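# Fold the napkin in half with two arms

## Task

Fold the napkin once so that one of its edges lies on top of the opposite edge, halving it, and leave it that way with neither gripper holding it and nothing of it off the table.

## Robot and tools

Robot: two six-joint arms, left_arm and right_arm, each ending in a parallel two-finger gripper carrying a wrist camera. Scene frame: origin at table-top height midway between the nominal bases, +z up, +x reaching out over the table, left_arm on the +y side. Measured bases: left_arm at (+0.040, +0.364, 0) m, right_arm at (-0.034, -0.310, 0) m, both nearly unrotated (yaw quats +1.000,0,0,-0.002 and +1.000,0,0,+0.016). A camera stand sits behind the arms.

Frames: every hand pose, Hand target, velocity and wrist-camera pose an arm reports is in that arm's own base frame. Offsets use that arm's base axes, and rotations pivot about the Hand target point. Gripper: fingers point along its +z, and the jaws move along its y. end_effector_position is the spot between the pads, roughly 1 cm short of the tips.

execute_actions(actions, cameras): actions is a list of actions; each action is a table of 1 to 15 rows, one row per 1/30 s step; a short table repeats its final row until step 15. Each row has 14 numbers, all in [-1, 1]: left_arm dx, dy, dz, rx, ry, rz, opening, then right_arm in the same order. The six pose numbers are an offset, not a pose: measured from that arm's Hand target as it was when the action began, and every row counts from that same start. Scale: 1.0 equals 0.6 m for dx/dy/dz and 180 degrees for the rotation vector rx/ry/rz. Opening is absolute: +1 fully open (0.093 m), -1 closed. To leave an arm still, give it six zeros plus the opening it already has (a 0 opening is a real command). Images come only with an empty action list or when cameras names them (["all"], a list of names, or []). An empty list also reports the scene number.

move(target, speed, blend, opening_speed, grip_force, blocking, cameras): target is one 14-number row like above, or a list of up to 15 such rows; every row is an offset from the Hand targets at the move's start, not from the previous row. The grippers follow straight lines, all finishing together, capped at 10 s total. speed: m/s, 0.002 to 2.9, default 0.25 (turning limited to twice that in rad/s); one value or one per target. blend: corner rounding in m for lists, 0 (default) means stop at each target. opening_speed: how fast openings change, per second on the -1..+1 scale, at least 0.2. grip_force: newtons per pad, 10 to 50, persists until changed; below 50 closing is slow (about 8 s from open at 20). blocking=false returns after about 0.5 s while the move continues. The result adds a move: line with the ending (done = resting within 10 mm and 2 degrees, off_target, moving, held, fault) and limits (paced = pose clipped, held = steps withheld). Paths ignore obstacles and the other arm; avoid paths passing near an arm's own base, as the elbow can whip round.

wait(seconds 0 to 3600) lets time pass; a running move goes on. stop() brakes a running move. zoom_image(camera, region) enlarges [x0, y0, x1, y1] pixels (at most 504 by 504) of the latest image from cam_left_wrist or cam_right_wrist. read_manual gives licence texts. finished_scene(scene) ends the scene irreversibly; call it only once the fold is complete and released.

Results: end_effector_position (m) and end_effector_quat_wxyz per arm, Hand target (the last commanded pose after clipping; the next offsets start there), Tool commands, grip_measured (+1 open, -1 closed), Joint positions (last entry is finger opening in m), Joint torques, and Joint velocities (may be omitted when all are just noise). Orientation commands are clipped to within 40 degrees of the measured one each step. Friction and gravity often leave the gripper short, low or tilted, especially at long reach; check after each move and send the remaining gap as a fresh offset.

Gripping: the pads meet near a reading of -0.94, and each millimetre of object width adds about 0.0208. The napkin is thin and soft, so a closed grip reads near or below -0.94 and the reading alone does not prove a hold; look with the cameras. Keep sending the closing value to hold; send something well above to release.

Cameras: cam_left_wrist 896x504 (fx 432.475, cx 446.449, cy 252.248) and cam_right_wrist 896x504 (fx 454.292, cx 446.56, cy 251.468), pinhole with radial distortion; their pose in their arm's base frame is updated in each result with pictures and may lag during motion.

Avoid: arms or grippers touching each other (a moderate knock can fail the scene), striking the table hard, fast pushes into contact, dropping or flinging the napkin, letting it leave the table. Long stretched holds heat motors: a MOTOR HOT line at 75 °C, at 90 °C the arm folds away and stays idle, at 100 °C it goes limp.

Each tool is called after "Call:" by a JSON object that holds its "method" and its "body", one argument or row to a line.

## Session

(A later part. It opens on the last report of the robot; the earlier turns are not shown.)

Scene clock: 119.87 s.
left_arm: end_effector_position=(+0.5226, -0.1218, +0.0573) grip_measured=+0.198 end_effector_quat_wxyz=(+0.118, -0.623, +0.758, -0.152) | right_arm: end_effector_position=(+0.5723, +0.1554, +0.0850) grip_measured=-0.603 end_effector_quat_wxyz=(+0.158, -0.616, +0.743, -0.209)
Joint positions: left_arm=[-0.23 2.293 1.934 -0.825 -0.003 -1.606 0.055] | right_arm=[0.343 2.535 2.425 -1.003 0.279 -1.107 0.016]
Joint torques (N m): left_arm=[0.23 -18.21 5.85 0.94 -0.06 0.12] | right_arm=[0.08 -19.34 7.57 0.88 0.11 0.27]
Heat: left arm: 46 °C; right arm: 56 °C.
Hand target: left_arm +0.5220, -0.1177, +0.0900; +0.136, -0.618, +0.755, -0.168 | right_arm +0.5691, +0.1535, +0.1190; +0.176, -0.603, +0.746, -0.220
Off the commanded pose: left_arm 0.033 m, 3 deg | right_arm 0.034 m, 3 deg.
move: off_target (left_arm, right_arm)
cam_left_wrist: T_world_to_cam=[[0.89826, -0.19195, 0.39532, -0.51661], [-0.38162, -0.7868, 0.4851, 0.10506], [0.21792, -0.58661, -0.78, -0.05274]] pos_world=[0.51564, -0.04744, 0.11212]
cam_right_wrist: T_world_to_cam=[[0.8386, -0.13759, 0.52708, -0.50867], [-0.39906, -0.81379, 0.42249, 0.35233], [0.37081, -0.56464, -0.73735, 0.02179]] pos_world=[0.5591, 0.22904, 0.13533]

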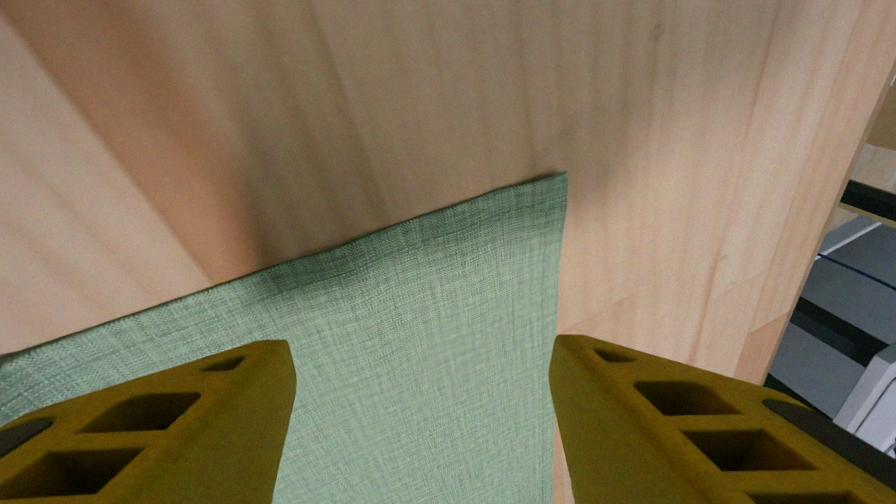

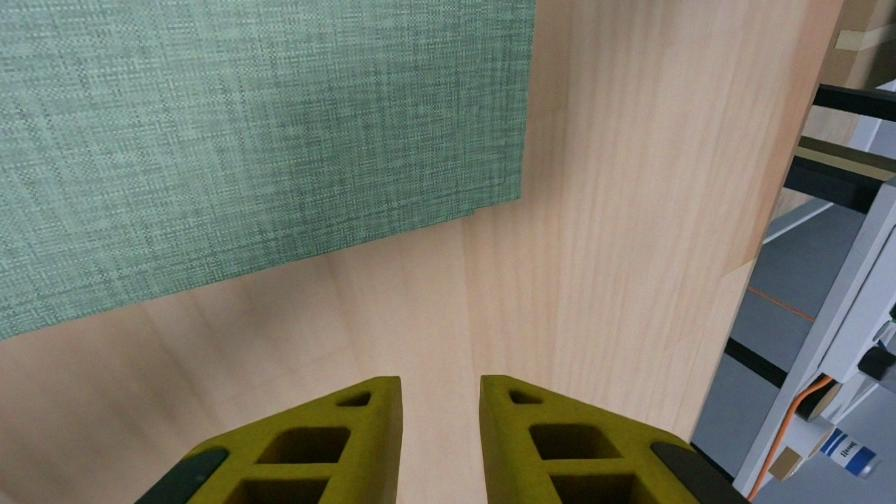

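Call:
{"method": "zoom_image", "body": {
  "camera": "cam_left_wrist",
  "region": [380, 120, 640, 360]
}}

Call:
{"method": "zoom_image", "body": {
  "camera": "cam_right_wrist",
  "region": [380, 60, 600, 260]
}}

Call:
{"method": "zoom_image", "body": {
  "camera": "cam_left_wrist",
  "region": [0, 220, 300, 460]
}}

Scaled by 1.938 from the camera's image (finer frame: 1280x720).

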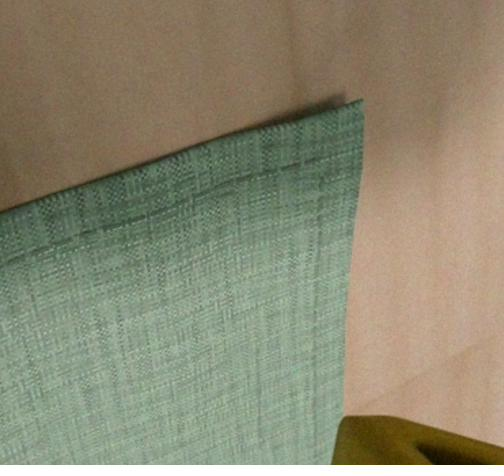

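Scaled by 2.291 from the camera's image (finer frame: 1280x720).

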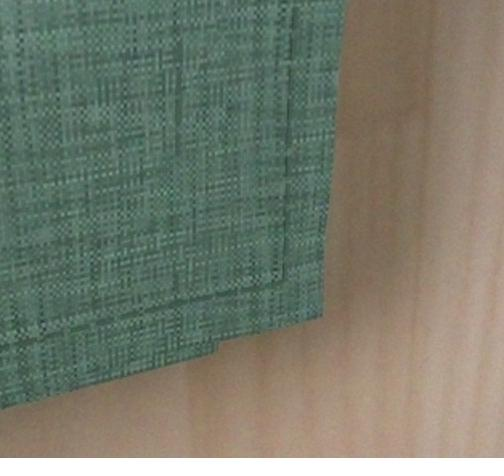

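Scaled by 1.680 from the camera's image (finer frame: 1280x720).

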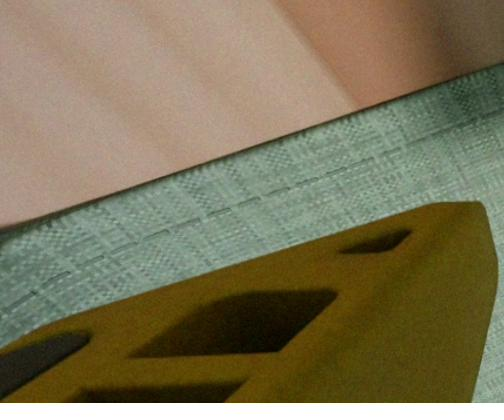

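Call:
{"method": "move", "body": {
  "target": [
    [-0.06, 0.0, 0.15, 0.0, 0.0, 0.0, 0.0, -0.06, 0.01, 0.1, 0.0, 0.0, 0.0, -0.3],
    [-0.2033, -0.0038, 0.25, 0.2226, -0.0661, -0.4396, -0.3, -0.2485, 0.0442, 0.2017, 0.2577, -0.0449, -0.4294, -0.3]
  ],
  "speed": 0.3,
  "blend": [0.03, 0.0],
  "cameras": ["all"]
}}

Scene clock: 129.37 s.
left_arm: end_effector_position=(+0.4084, -0.1244, +0.2211) grip_measured=-0.298 end_effector_quat_wxyz=(+0.240, +0.086, +0.967, -0.027) | right_arm: end_effector_position=(+0.4281, +0.1877, +0.2225) grip_measured=-0.303 end_effector_quat_wxyz=(+0.245, +0.094, +0.965, -0.027)
Joint positions: left_arm=[-0.318 1.761 1.772 -1.098 -0.055 -0.127 0.031] | right_arm=[0.529 2.05 2.181 -1.317 0.326 0.66 0.031]
Joint torques (N m): left_arm=[-0.44 -12.71 5.9 1.23 -0.1 0.13] | right_arm=[0.23 -14.19 6.13 0.76 0.28 0.24]
Heat: left arm: 49 °C; right arm: 59 °C.
Hand target: left_arm +0.4000, -0.1200, +0.2400; +0.258, +0.090, +0.962, -0.024 | right_arm +0.4200, +0.1800, +0.2401; +0.257, +0.106, +0.960, -0.028
Off the commanded pose: left_arm 0.021 m, 2 deg | right_arm 0.021 m, 2 deg.
move: off_target (left_arm, right_arm); target 2's new opening was sent with left_arm's hand 0.021 m and 2 deg from that target
cam_left_wrist: T_world_to_cam=[[-0.2019, -0.97922, 0.01919, -0.04481], [-0.97707, 0.20273, 0.06512, 0.43922], [-0.06765, -0.0056, -0.99769, 0.3355]] pos_world=[0.4428, -0.13104, 0.30698]
cam_right_wrist: T_world_to_cam=[[-0.19608, -0.98001, 0.03371, 0.25504], [-0.98057, 0.19575, -0.01308, 0.41935], [0.00622, -0.03562, -0.99935, 0.31008]] pos_world=[0.45929, 0.17889, 0.30676]

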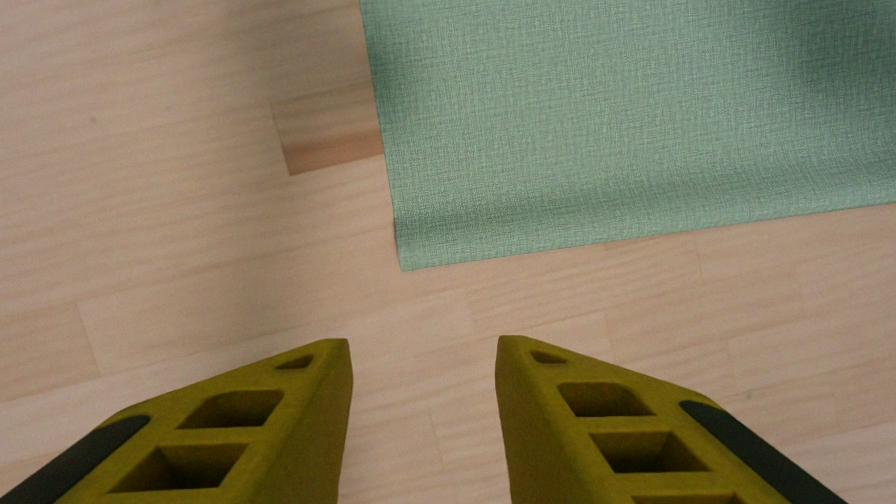

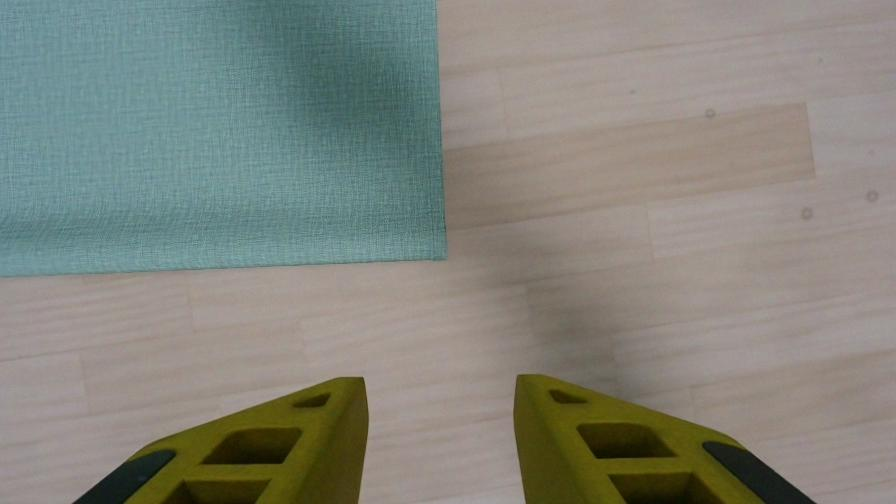

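Call:
{"method": "move", "body": {
  "target": [0.15, -0.0333, -0.05, 0, 0, 0, -0.3, 0.15, -0.0333, -0.05, 0, 0, 0, -0.3],
  "speed": 0.3,
  "cameras": ["all"]
}}

Scene clock: 132.30 s.
left_arm: end_effector_position=(+0.4870, -0.1404, +0.1993) grip_measured=-0.298 end_effector_quat_wxyz=(+0.248, +0.084, +0.965, -0.024) | right_arm: end_effector_position=(+0.5132, +0.1579, +0.2064) grip_measured=-0.303 end_effector_quat_wxyz=(+0.263, +0.117, +0.957, -0.029)
Joint positions: left_arm=[-0.299 2.074 2.102 -1.098 -0.055 -0.111 0.031] | right_arm=[0.392 2.395 2.675 -1.402 0.303 0.566 0.031]
Joint torques (N m): left_arm=[0.43 -10.25 9.4 1.24 0.03 0.14] | right_arm=[0.21 -12.11 8.59 0.86 -0.04 -0.09]
Heat: left arm: 48 °C; right arm: 58 °C.
Hand target: left_arm +0.4900, -0.1400, +0.2100; +0.258, +0.090, +0.962, -0.024 | right_arm +0.5100, +0.1601, +0.2101; +0.257, +0.106, +0.960, -0.028
Off the commanded pose: left_arm 0.011 m, 1 deg | right_arm 0.005 m, 1 deg.
move: off_target (left_arm)
cam_left_wrist: T_world_to_cam=[[-0.19868, -0.97998, 0.01302, -0.04462], [-0.97879, 0.19908, 0.04843, 0.52436], [-0.05005, -0.00312, -0.99874, 0.31082]] pos_world=[0.51992, -0.14715, 0.28561]
cam_right_wrist: T_world_to_cam=[[-0.24191, -0.97003, 0.02306, 0.26727], [-0.96935, 0.24055, -0.05002, 0.50313], [0.04298, -0.03446, -0.99848, 0.27313]] pos_world=[0.54062, 0.14765, 0.29172]

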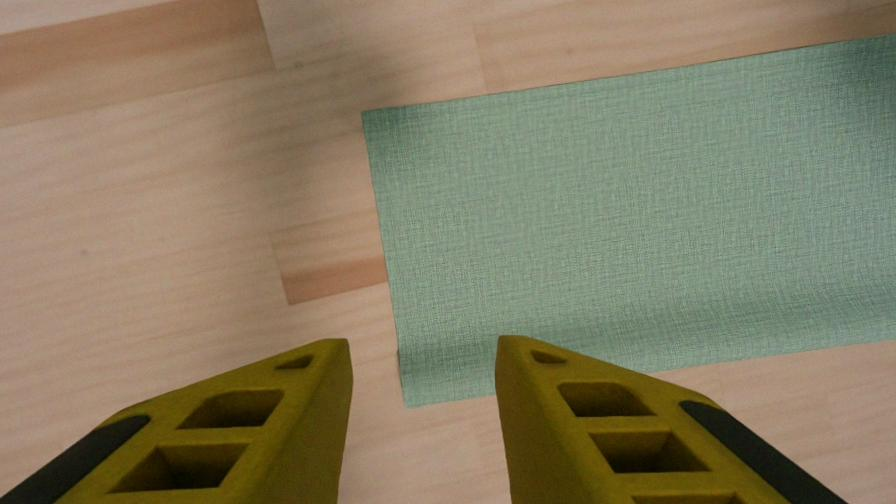

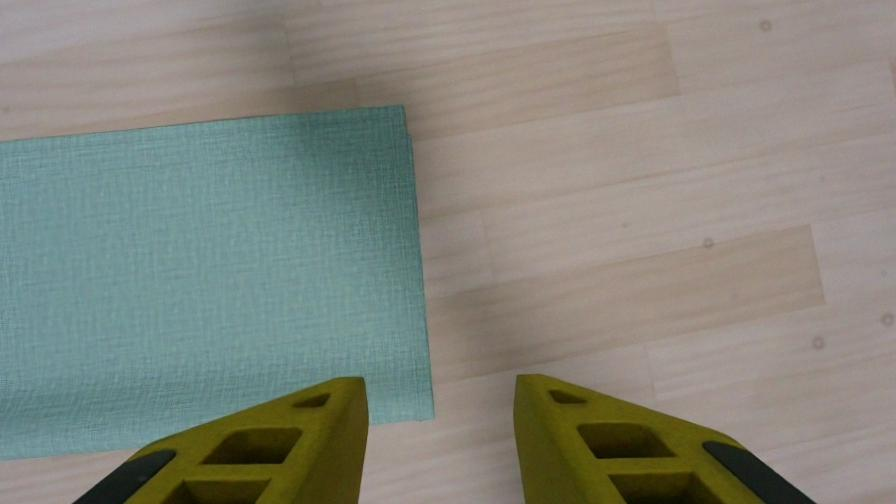

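Call:
{"method": "zoom_image", "body": {
  "camera": "cam_left_wrist",
  "region": [330, 80, 500, 250]
}}

Call:
{"method": "zoom_image", "body": {
  "camera": "cam_left_wrist",
  "region": [360, 250, 520, 420]
}}

Call:
{"method": "zoom_image", "body": {
  "camera": "cam_right_wrist",
  "region": [330, 80, 500, 250]
}}

Scaled by 2.965 from the camera's image (finer frame: 1280x720).

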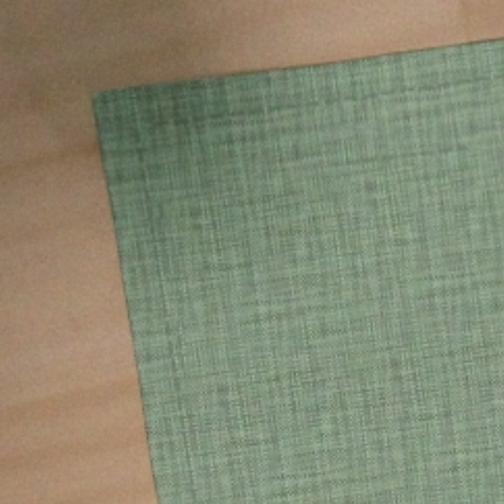

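Scaled by 2.965 from the camera's image (finer frame: 1280x720).

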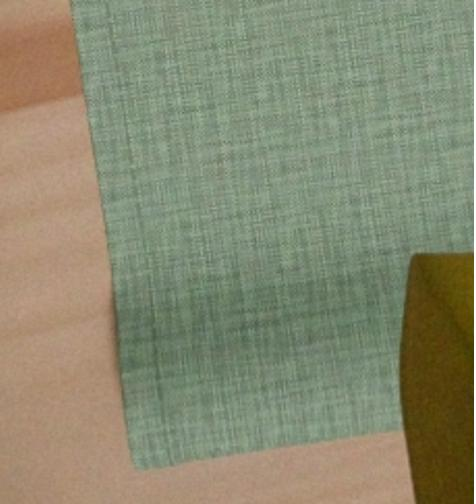

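Scaled by 2.965 from the camera's image (finer frame: 1280x720).

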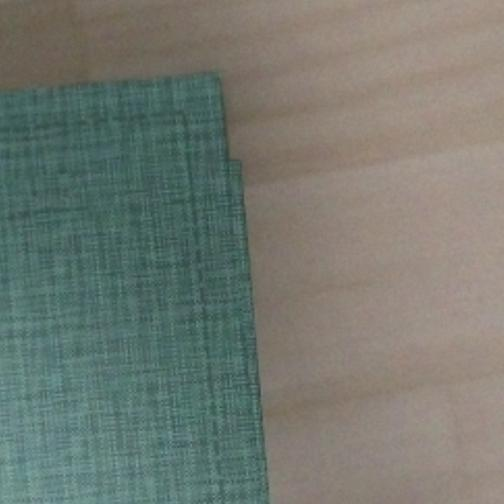

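Call:
{"method": "move", "body": {
  "target": [0.1912, 0.001, -0.225, -0.0102, -0.0546, 0, -0.3, 0.2493, 0.0205, -0.2252, -0.0182, -0.0813, 0, -0.3],
  "speed": 0.2,
  "cameras": ["all"]
}}

Scene clock: 138.63 s.
left_arm: end_effector_position=(+0.5856, -0.1337, +0.0567) grip_measured=-0.298 end_effector_quat_wxyz=(+0.302, +0.082, +0.949, -0.021) | right_arm: end_effector_position=(+0.6451, +0.1725, +0.0545) grip_measured=-0.303 end_effector_quat_wxyz=(+0.364, +0.094, +0.926, -0.035)
Joint positions: left_arm=[-0.238 2.385 1.985 -0.556 -0.048 -0.051 0.031] | right_arm=[0.351 2.869 2.834 -0.865 0.363 0.425 0.031]
Joint torques (N m): left_arm=[0.46 -12.52 9.83 2.23 0.14 0.14] | right_arm=[-0.64 -15.69 9.83 2.05 0.25 -0.09]
Heat: left arm: 47 °C; right arm: 57 °C.
Hand target: left_arm +0.6047, -0.1394, +0.0750; +0.341, +0.087, +0.936, -0.032 | right_arm +0.6596, +0.1724, +0.0749; +0.381, +0.101, +0.918, -0.041
Off the commanded pose: left_arm 0.027 m, 5 deg | right_arm 0.025 m, 2 deg.
elbow stopped short (right arm): the move would have taken joint 3 (elbow) straighter than the controller allows.
move: off_target (left_arm, right_arm)
cam_left_wrist: T_world_to_cam=[[-0.19275, -0.98124, -0.00422, -0.01917], [-0.97922, 0.19263, -0.0634, 0.63214], [0.06302, -0.00808, -0.99798, 0.10641]] pos_world=[0.6086, -0.13971, 0.14619]
cam_right_wrist: T_world_to_cam=[[-0.20752, -0.97793, 0.02441, 0.2959], [-0.9457, 0.19418, -0.26065, 0.62415], [0.25016, -0.07718, -0.96512, -0.01184]] pos_world=[0.65463, 0.16726, 0.14403]

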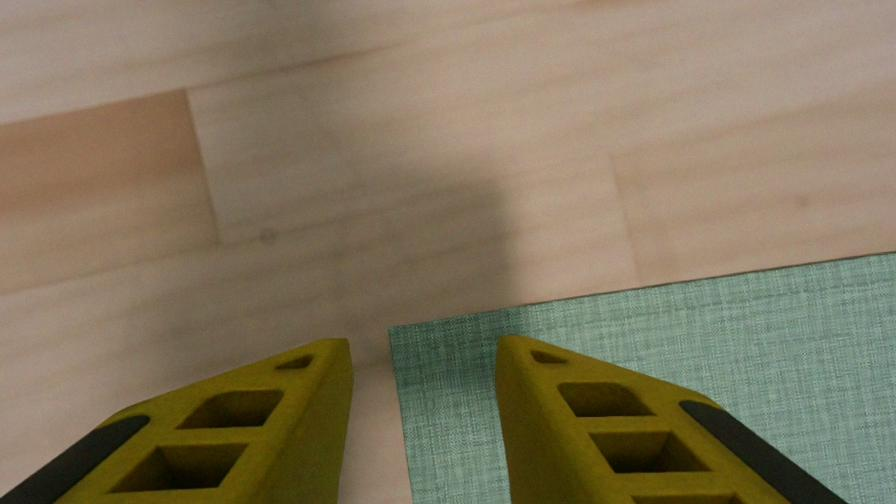

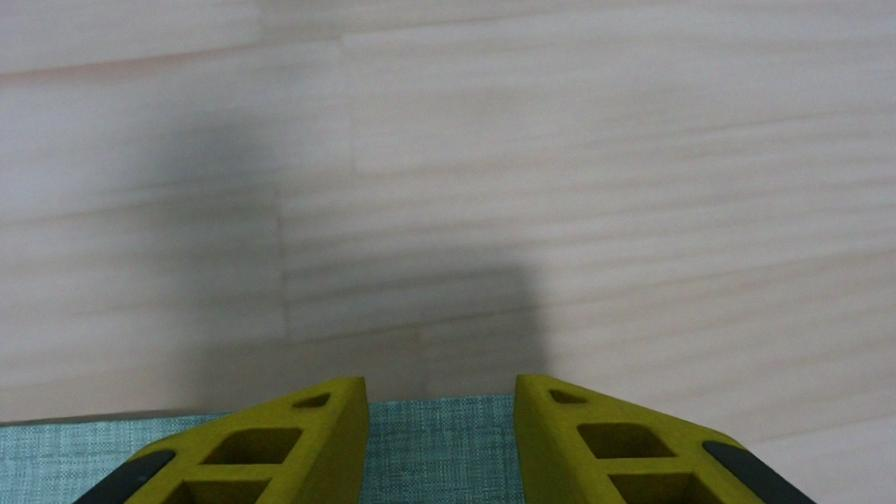

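Call:
{"method": "move", "body": {
  "target": [0.0047, -0.011, -0.05, 0, 0, 0, -0.3, -0.0098, 0.0022, -0.0383, 0, 0, 0, -0.3],
  "speed": 0.08,
  "cameras": ["all"]
}}

Scene clock: 141.37 s.
left_arm: end_effector_position=(+0.5979, -0.1366, +0.0410) grip_measured=-0.298 end_effector_quat_wxyz=(+0.318, +0.081, +0.944, -0.023) | right_arm: end_effector_position=(+0.6432, +0.1713, +0.0362) grip_measured=-0.303 end_effector_quat_wxyz=(+0.353, +0.092, +0.930, -0.045)
Joint positions: left_arm=[-0.238 2.431 1.985 -0.477 -0.048 -0.051 0.031] | right_arm=[0.352 2.899 2.834 -0.865 0.372 0.425 0.031]
Joint torques (N m): left_arm=[-0.66 -12.34 7.1 2.31 0.06 0.04] | right_arm=[-0.02 -15.51 9.83 1.86 0.26 0.15]
Heat: left arm: 47 °C; right arm: 57 °C.
Hand target: left_arm +0.6075, -0.1460, +0.0450; +0.341, +0.087, +0.936, -0.032 | right_arm +0.6537, +0.1737, +0.0520; +0.381, +0.101, +0.918, -0.041
Off the commanded pose: left_arm 0.014 m, 3 deg | right_arm 0.019 m, 4 deg.
elbow stopped short (right arm): the move would have taken joint 3 (elbow) straighter than the controller allows.
move: off_target (left_arm, right_arm)
cam_left_wrist: T_world_to_cam=[[-0.19266, -0.98126, -0.00277, -0.0199], [-0.97659, 0.19202, -0.097, 0.64348], [0.09571, -0.01598, -0.99528, 0.06931]] pos_world=[0.61795, -0.14198, 0.13134]
cam_right_wrist: T_world_to_cam=[[-0.21064, -0.97648, 0.04608, 0.29576], [-0.95114, 0.19383, -0.24035, 0.6206], [0.22576, -0.09446, -0.96959, -0.01025]] pos_world=[0.65489, 0.16754, 0.12559]

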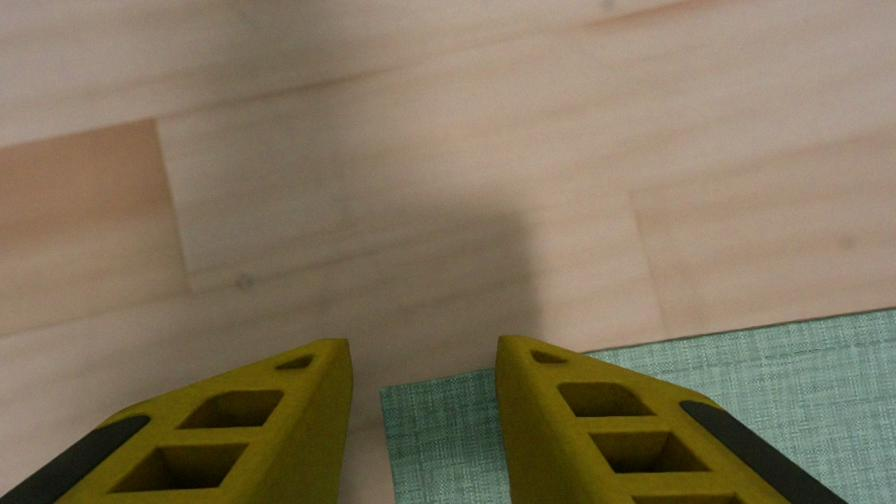

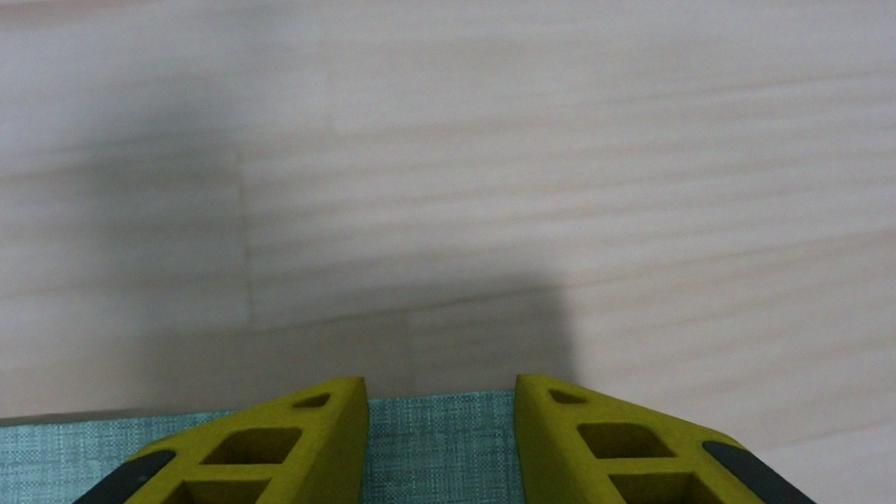

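Call:
{"method": "move", "body": {
  "target": [-0.0195, -0.015, -0.0333, 0, 0, 0, -0.3, -0.0098, 0.0022, -0.0233, -0.0085, -0.038, 0, -0.3],
  "speed": 0.08,
  "cameras": ["all"]
}}

Scene clock: 144.83 s.
left_arm: end_effector_position=(+0.5887, -0.1477, +0.0172) grip_measured=-0.299 end_effector_quat_wxyz=(+0.317, +0.090, +0.944, -0.029) | right_arm: end_effector_position=(+0.6463, +0.1699, +0.0262) grip_measured=-0.303 end_effector_quat_wxyz=(+0.425, +0.109, +0.897, -0.055)
Joint positions: left_arm=[-0.258 2.431 1.888 -0.382 -0.043 -0.052 0.031] | right_arm=[0.371 2.687 2.27 -0.369 0.467 0.416 0.031]
Joint torques (N m): left_arm=[-0.57 -13.59 5.86 2.28 -0.09 -0.06] | right_arm=[0.23 -17.47 5.85 1.89 -0.01 -0.11]
Heat: left arm: 47 °C; right arm: 58 °C.
Hand target: left_arm +0.5958, -0.1550, +0.0250; +0.341, +0.087, +0.936, -0.032 | right_arm +0.6479, +0.1750, +0.0380; +0.436, +0.099, +0.893, -0.048
Off the commanded pose: left_arm 0.013 m, 3 deg | right_arm 0.013 m, 2 deg.
move: off_target (left_arm, right_arm)
cam_left_wrist: T_world_to_cam=[[-0.2137, -0.9769, 0.00182, -0.01963], [-0.97248, 0.21256, -0.0954, 0.63489], [0.09281, -0.02215, -0.99544, 0.04715]] pos_world=[0.60885, -0.15308, 0.10754]
cam_right_wrist: T_world_to_cam=[[-0.25336, -0.96683, 0.03233, 0.32182], [-0.89363, 0.22112, -0.39056, 0.5836], [0.37046, -0.12785, -0.92001, -0.1099]] pos_world=[0.64377, 0.16805, 0.11642]

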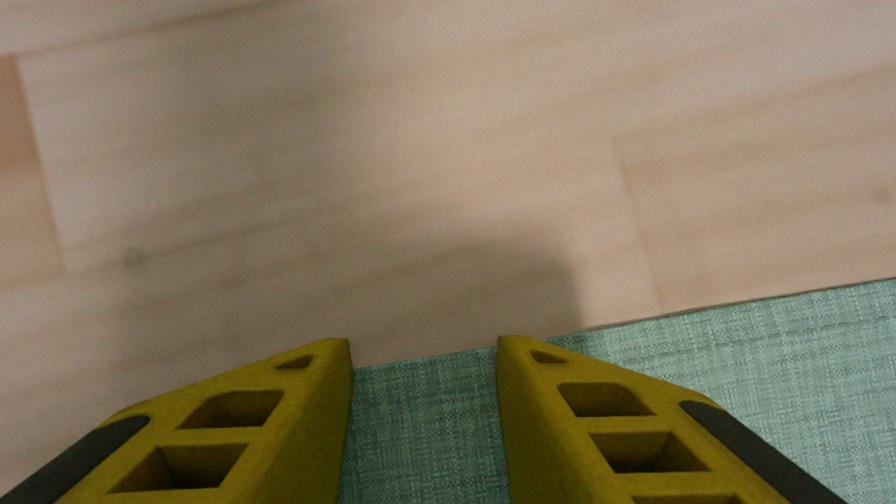

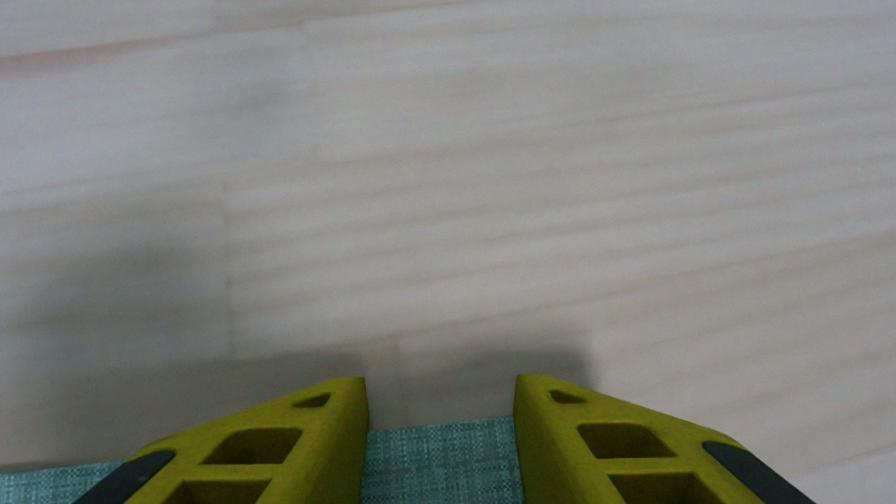

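Call:
{"method": "move", "body": {
  "target": [0.0, 0.0, -0.012, 0, 0, 0, -0.3, -0.02, 0.005, -0.012, 0, 0, 0, -0.3],
  "speed": 0.06,
  "cameras": ["all"]
}}

Scene clock: 146.40 s.
left_arm: end_effector_position=(+0.5906, -0.1482, +0.0170) grip_measured=-0.299 end_effector_quat_wxyz=(+0.323, +0.090, +0.941, -0.030) | right_arm: end_effector_position=(+0.6442, +0.1689, +0.0252) grip_measured=-0.303 end_effector_quat_wxyz=(+0.443, +0.113, +0.888, -0.047)
Joint positions: left_arm=[-0.258 2.431 1.879 -0.358 -0.043 -0.052 0.031] | right_arm=[0.371 2.645 2.156 -0.254 0.469 0.416 0.031]
Joint torques (N m): left_arm=[-0.57 -12.68 5.67 2.28 -0.09 -0.06] | right_arm=[0.81 -17.76 5.18 1.44 0.05 -0.01]
Heat: left arm: 47 °C; right arm: 58 °C.
Hand target: left_arm +0.5958, -0.1550, +0.0178; +0.341, +0.087, +0.936, -0.032 | right_arm +0.6359, +0.1780, +0.0308; +0.436, +0.099, +0.893, -0.048
Off the commanded pose: left_arm 0.009 m, 2 deg | right_arm 0.014 m, 2 deg.
move: off_target (right_arm)
cam_left_wrist: T_world_to_cam=[[-0.21373, -0.97689, 0.00242, -0.01972], [-0.97112, 0.2122, -0.10904, 0.63614], [0.10601, -0.02566, -0.99403, 0.03837]] pos_world=[0.60949, -0.15326, 0.10756]
cam_right_wrist: T_world_to_cam=[[-0.25523, -0.96685, 0.00789, 0.32223], [-0.87691, 0.22804, -0.42312, 0.57049], [0.4073, -0.11491, -0.90604, -0.13651]] pos_world=[0.63811, 0.16576, 0.11516]

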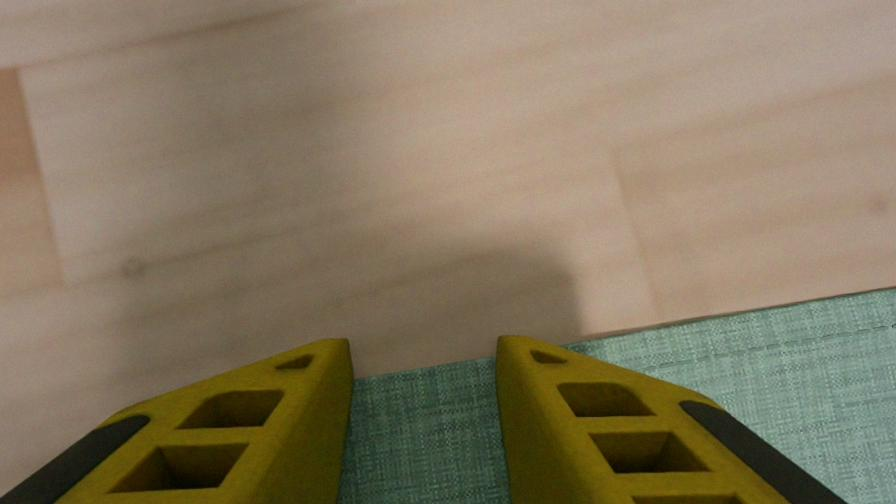

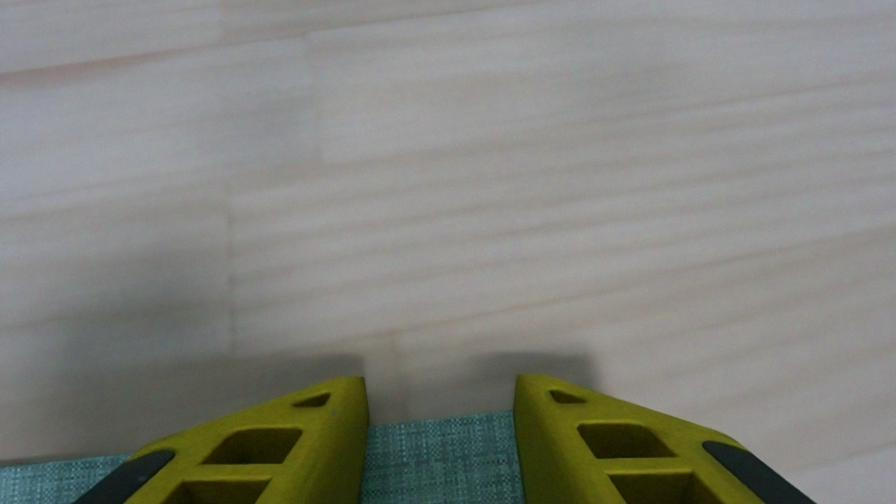

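Call:
{"method": "move", "body": {
  "target": [0.0, 0.0, 0.0, 0, 0, 0, -0.3, -0.025, 0.006, 0.005, 0.0, 0.0, 0, -0.3],
  "speed": 0.06,
  "cameras": ["cam_right_wrist"]
}}

Scene clock: 147.80 s.
left_arm: end_effector_position=(+0.5906, -0.1482, +0.0170) grip_measured=-0.299 end_effector_quat_wxyz=(+0.323, +0.090, +0.941, -0.030) | right_arm: end_effector_position=(+0.6291, +0.1725, +0.0259) grip_measured=-0.303 end_effector_quat_wxyz=(+0.441, +0.107, +0.890, -0.051)
Joint positions: left_arm=[-0.258 2.431 1.879 -0.358 -0.043 -0.052 0.031] | right_arm=[0.388 2.584 2.044 -0.214 0.483 0.416 0.031]
Joint torques (N m): left_arm=[-0.58 -12.68 5.67 2.28 -0.09 -0.06] | right_arm=[0.83 -17.73 5.18 1.44 0.05 0.13]
Heat: left arm: 47 °C; right arm: 59 °C.
Hand target: left_arm +0.5958, -0.1550, +0.0178; +0.341, +0.087, +0.936, -0.032 | right_arm +0.6209, +0.1816, +0.0338; +0.436, +0.099, +0.893, -0.048
Off the commanded pose: left_arm 0.009 m, 2 deg | right_arm 0.015 m, 1 deg.
move: off_target (right_arm)
cam_right_wrist: T_world_to_cam=[[-0.24861, -0.96836, 0.02187, 0.31756], [-0.88117, 0.21674, -0.42019, 0.56127], [0.40216, -0.12374, -0.90717, -0.12457]] pos_world=[0.62362, 0.17045, 0.11589]

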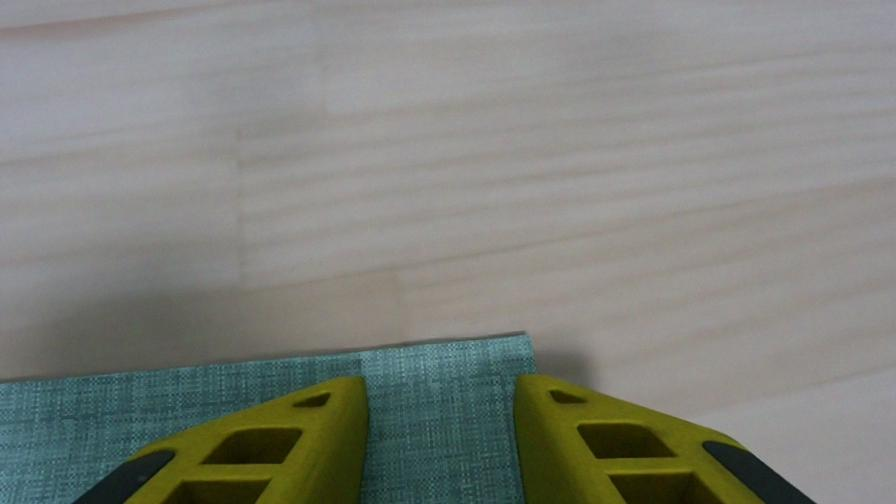

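Call:
{"method": "move", "body": {
  "target": [0.0, 0.0, 0.0, 0, 0, 0, -0.3, 0.0385, -0.0125, 0.002, 0.0, 0.0, 0, -0.3],
  "speed": 0.06,
  "cameras": ["cam_right_wrist"]
}}

Scene clock: 149.77 s.
left_arm: end_effector_position=(+0.5906, -0.1482, +0.0170) grip_measured=-0.299 end_effector_quat_wxyz=(+0.323, +0.090, +0.941, -0.030) | right_arm: end_effector_position=(+0.6405, +0.1786, +0.0323) grip_measured=-0.303 end_effector_quat_wxyz=(+0.441, +0.105, +0.890, -0.044)
Joint positions: left_arm=[-0.258 2.431 1.879 -0.358 -0.043 -0.052 0.031] | right_arm=[0.386 2.632 2.161 -0.276 0.467 0.413 0.031]
Joint torques (N m): left_arm=[-0.57 -12.68 5.67 2.28 -0.09 -0.06] | right_arm=[-1.05 -14.41 10.24 1.34 -0.03 -0.09]
Heat: left arm: 47 °C; right arm: 59 °C.
Hand target: left_arm +0.5958, -0.1550, +0.0178; +0.341, +0.087, +0.936, -0.032 | right_arm +0.6440, +0.1741, +0.0350; +0.436, +0.099, +0.893, -0.048
Off the commanded pose: left_arm 0.009 m, 2 deg | right_arm 0.006 m, 1 deg.
move: done
cam_right_wrist: T_world_to_cam=[[-0.23745, -0.97133, 0.01134, 0.31985], [-0.88252, 0.21083, -0.42037, 0.57456], [0.40592, -0.10983, -0.90728, -0.12745]] pos_world=[0.63475, 0.17555, 0.12227]

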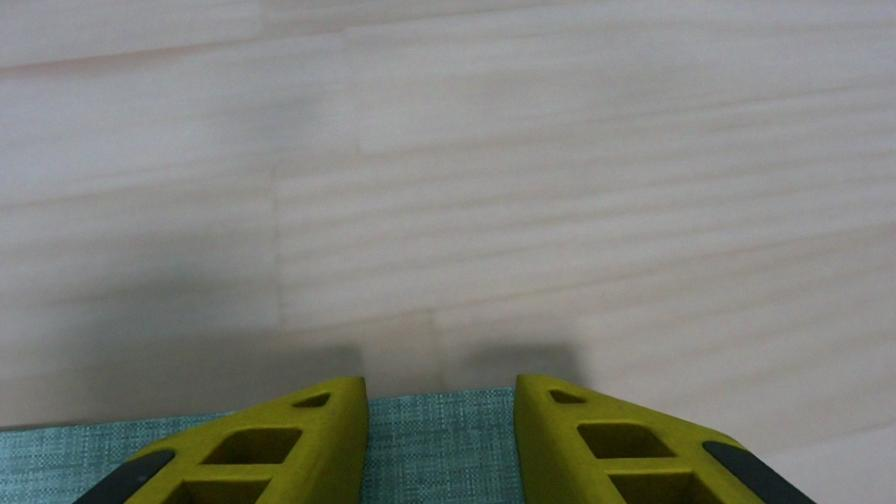

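Call:
{"method": "move", "body": {
  "target": [0.0, 0.0, 0.0, 0, 0, 0, -0.3, 0.0, 0.0, -0.025, 0.0, 0.0, 0, -0.3],
  "speed": 0.06,
  "cameras": ["cam_right_wrist"]
}}

Scene clock: 150.80 s.
left_arm: end_effector_position=(+0.5906, -0.1482, +0.0170) grip_measured=-0.299 end_effector_quat_wxyz=(+0.323, +0.090, +0.941, -0.030) | right_arm: end_effector_position=(+0.6399, +0.1783, +0.0257) grip_measured=-0.303 end_effector_quat_wxyz=(+0.438, +0.104, +0.892, -0.046)
Joint positions: left_arm=[-0.258 2.431 1.879 -0.358 -0.043 -0.052 0.031] | right_arm=[0.386 2.642 2.161 -0.274 0.467 0.413 0.031]
Joint torques (N m): left_arm=[-0.57 -12.68 5.67 2.28 -0.09 -0.06] | right_arm=[-1.07 -13.57 8.23 1.75 -0.02 -0.08]
Heat: left arm: 47 °C; right arm: 59 °C.
Hand target: left_arm +0.5958, -0.1550, +0.0178; +0.341, +0.087, +0.936, -0.032 | right_arm +0.6440, +0.1741, +0.0200; +0.436, +0.099, +0.893, -0.048
Off the commanded pose: left_arm 0.009 m, 2 deg | right_arm 0.008 m, 1 deg.
move: done
cam_right_wrist: T_world_to_cam=[[-0.23732, -0.97129, 0.01667, 0.31926], [-0.88609, 0.20941, -0.41352, 0.57369], [0.39815, -0.11291, -0.91034, -0.12767]] pos_world=[0.63494, 0.17555, 0.11568]

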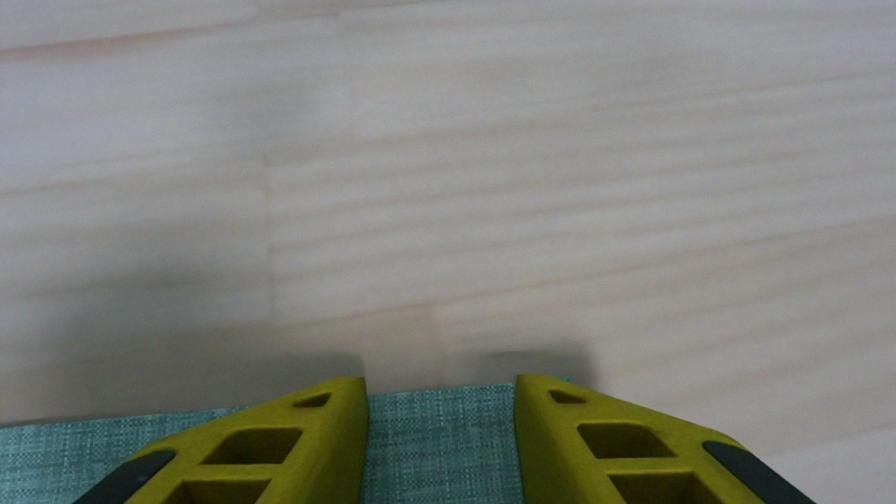

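Call:
{"method": "move", "body": {
  "target": [0.0, 0.0, -0.015, 0, 0, 0, -0.3, 0.0, 0.0, -0.01, 0.0, 0.0, 0, -0.3],
  "speed": 0.05,
  "cameras": ["all"]
}}

Scene clock: 151.80 s.
left_arm: end_effector_position=(+0.5931, -0.1491, +0.0167) grip_measured=-0.299 end_effector_quat_wxyz=(+0.333, +0.090, +0.938, -0.032) | right_arm: end_effector_position=(+0.6399, +0.1783, +0.0257) grip_measured=-0.303 end_effector_quat_wxyz=(+0.438, +0.104, +0.892, -0.046)
Joint positions: left_arm=[-0.258 2.431 1.865 -0.325 -0.042 -0.052 0.031] | right_arm=[0.386 2.642 2.161 -0.274 0.467 0.413 0.031]
Joint torques (N m): left_arm=[-0.58 -11.6 5.48 2.23 -0.09 -0.06] | right_arm=[-1.09 -12.98 7.2 1.93 -0.02 -0.07]
Heat: left arm: 47 °C; right arm: 59 °C.
Hand target: left_arm +0.5958, -0.1550, +0.0088; +0.341, +0.087, +0.936, -0.032 | right_arm +0.6440, +0.1741, +0.0140; +0.436, +0.099, +0.893, -0.048
Off the commanded pose: left_arm 0.010 m, 1 deg | right_arm 0.013 m, 1 deg.
move: off_target (right_arm)
cam_left_wrist: T_world_to_cam=[[-0.21476, -0.97666, 0.00445, -0.01946], [-0.96866, 0.21241, -0.12878, 0.63767], [0.12483, -0.03197, -0.99166, 0.02569]] pos_world=[0.61029, -0.15364, 0.10768]
cam_right_wrist: T_world_to_cam=[[-0.23732, -0.97129, 0.01667, 0.31926], [-0.88609, 0.20941, -0.41352, 0.57369], [0.39815, -0.11291, -0.91034, -0.12767]] pos_world=[0.63494, 0.17555, 0.11568]

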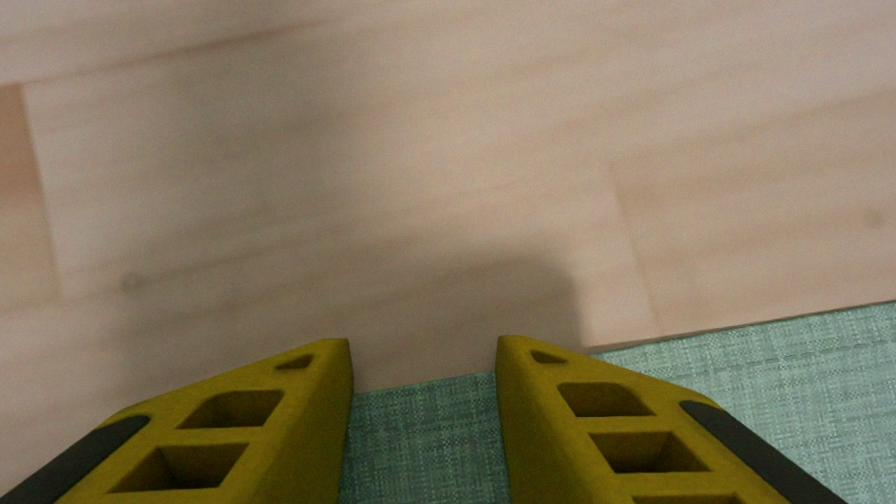

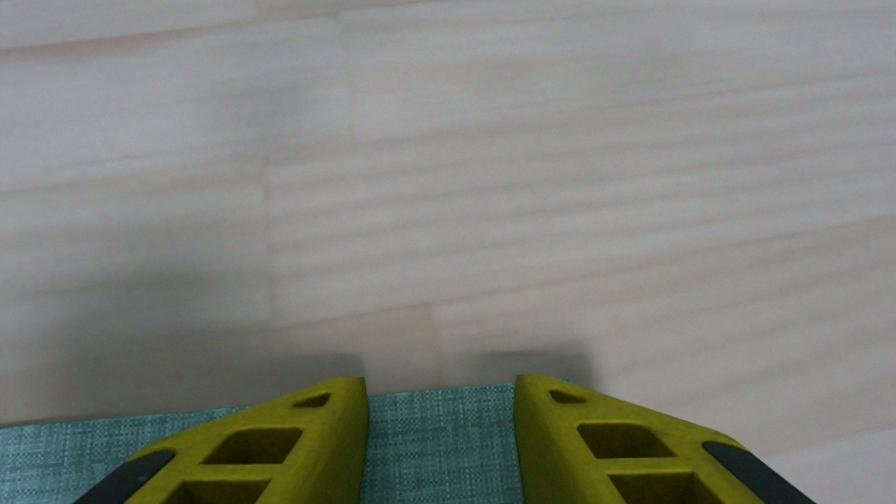

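Call:
{"method": "move", "body": {
  "target": [-0.02, 0.0035, 0.007, 0, 0, 0, -0.3, 0.0, 0.0, 0.0, 0.0, 0.0, 0, -0.3],
  "speed": 0.05,
  "cameras": ["cam_left_wrist"]
}}

Scene clock: 153.10 s.
left_arm: end_effector_position=(+0.5925, -0.1489, +0.0149) grip_measured=-0.299 end_effector_quat_wxyz=(+0.349, +0.084, +0.933, -0.037) | right_arm: end_effector_position=(+0.6399, +0.1783, +0.0257) grip_measured=-0.303 end_effector_quat_wxyz=(+0.438, +0.104, +0.892, -0.046)
Joint positions: left_arm=[-0.258 2.413 1.801 -0.243 -0.042 -0.063 0.031] | right_arm=[0.386 2.642 2.161 -0.274 0.467 0.413 0.031]
Joint torques (N m): left_arm=[-0.79 -14.52 4.22 1.66 -0.11 -0.04] | right_arm=[-1.07 -12.97 7.2 1.93 -0.02 -0.08]
Heat: left arm: 47 °C; right arm: 59 °C.
Hand target: left_arm +0.5838, -0.1529, +0.0130; +0.341, +0.087, +0.936, -0.032 | right_arm +0.6440, +0.1741, +0.0140; +0.436, +0.099, +0.893, -0.048
Off the commanded pose: left_arm 0.010 m, 1 deg | right_arm 0.013 m, 1 deg.
move: done
cam_left_wrist: T_world_to_cam=[[-0.20696, -0.97826, 0.01292, -0.02445], [-0.96557, 0.20212, -0.16377, 0.63399], [0.1576, -0.04637, -0.98642, 0.00231]] pos_world=[0.60674, -0.15195, 0.10642]

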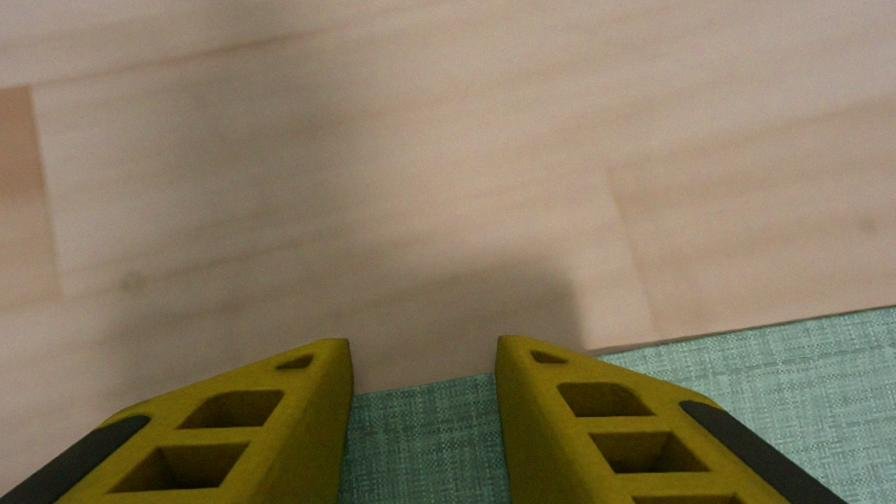

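Call:
{"method": "move", "body": {
  "target": [-0.01, 0.002, 0.05, 0, 0, 0, -0.3, 0.0, 0.0, 0.0, 0.0, 0.0, 0, -0.3],
  "speed": 0.08,
  "cameras": ["cam_left_wrist"]
}}

Scene clock: 154.40 s.
left_arm: end_effector_position=(+0.5871, -0.1492, +0.0171) grip_measured=-0.299 end_effector_quat_wxyz=(+0.340, +0.085, +0.936, -0.035) | right_arm: end_effector_position=(+0.6399, +0.1783, +0.0257) grip_measured=-0.303 end_effector_quat_wxyz=(+0.438, +0.104, +0.892, -0.046)
Joint positions: left_arm=[-0.261 2.399 1.798 -0.274 -0.043 -0.063 0.031] | right_arm=[0.386 2.642 2.161 -0.274 0.467 0.413 0.031]
Joint velocities: left_arm=[-0.046 -0.012 -0.017 -0.037 -0.051 0.007 -0.001] | right_arm=[within noise]
Joint torques (N m): left_arm=[-0.66 -18.99 5.3 1.14 -0.1 -0.05] | right_arm=[-1.07 -12.97 7.23 1.93 -0.02 -0.07]
Heat: left arm: 48 °C; right arm: 59 °C.
Hand target: left_arm +0.5778, -0.1517, +0.0430; +0.341, +0.087, +0.936, -0.032 | right_arm +0.6440, +0.1741, +0.0140; +0.436, +0.099, +0.893, -0.048
Off the commanded pose: left_arm 0.028 m, 0 deg | right_arm 0.013 m, 1 deg.
move: off_target (left_arm)
cam_left_wrist: T_world_to_cam=[[-0.20879, -0.9779, 0.01076, -0.02464], [-0.96806, 0.20511, -0.14418, 0.63082], [0.13879, -0.04052, -0.98949, 0.01727]] pos_world=[0.60313, -0.15278, 0.1083]

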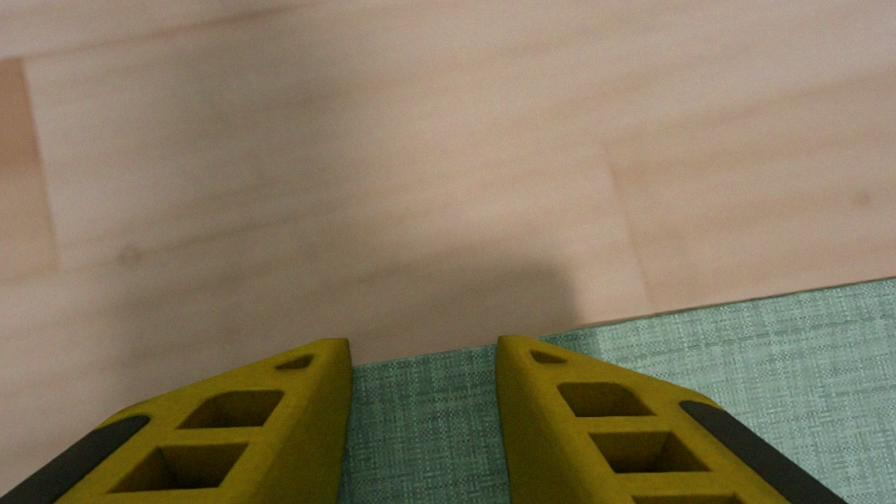

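Call:
{"method": "move", "body": {
  "target": [0.01, -0.002, -0.055, 0, 0, 0, -0.3, 0.0, 0.0, 0.0, 0.0, 0.0, 0, -0.3],
  "speed": 0.08,
  "cameras": ["cam_left_wrist"]
}}

Scene clock: 155.73 s.
left_arm: end_effector_position=(+0.5874, -0.1492, +0.0158) grip_measured=-0.299 end_effector_quat_wxyz=(+0.342, +0.085, +0.935, -0.035) | right_arm: end_effector_position=(+0.6399, +0.1783, +0.0257) grip_measured=-0.303 end_effector_quat_wxyz=(+0.438, +0.104, +0.892, -0.046)
Joint positions: left_arm=[-0.261 2.399 1.789 -0.259 -0.043 -0.063 0.031] | right_arm=[0.386 2.642 2.161 -0.274 0.467 0.413 0.031]
Joint torques (N m): left_arm=[-0.59 -12.88 4.71 1.94 -0.1 -0.04] | right_arm=[-1.09 -12.97 7.21 1.93 -0.02 -0.08]
Heat: left arm: 48 °C; right arm: 59 °C.
Hand target: left_arm +0.5838, -0.1529, +0.0100; +0.341, +0.087, +0.936, -0.032 | right_arm +0.6440, +0.1741, +0.0140; +0.436, +0.099, +0.893, -0.048
Off the commanded pose: left_arm 0.008 m, 1 deg | right_arm 0.013 m, 1 deg.
move: done
cam_left_wrist: T_world_to_cam=[[-0.20886, -0.97789, 0.011, -0.02456], [-0.96718, 0.20488, -0.15027, 0.63049], [0.14469, -0.04203, -0.98858, 0.01223]] pos_world=[0.6029, -0.15268, 0.10711]

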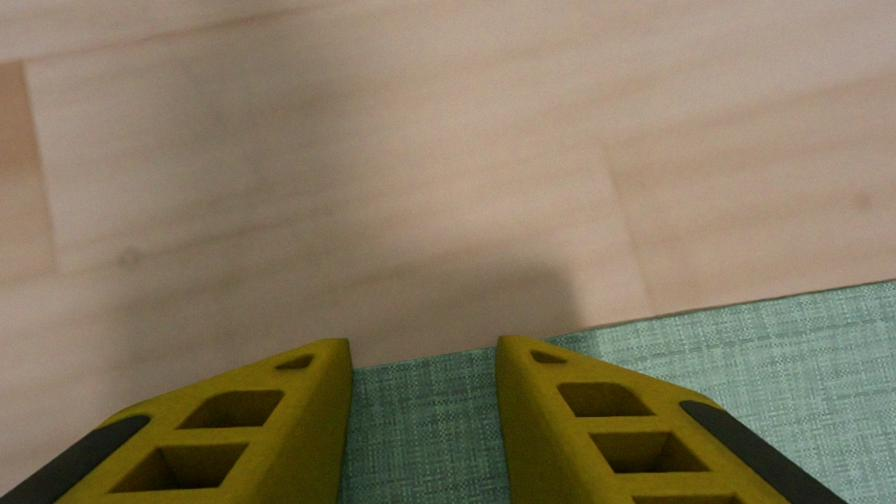

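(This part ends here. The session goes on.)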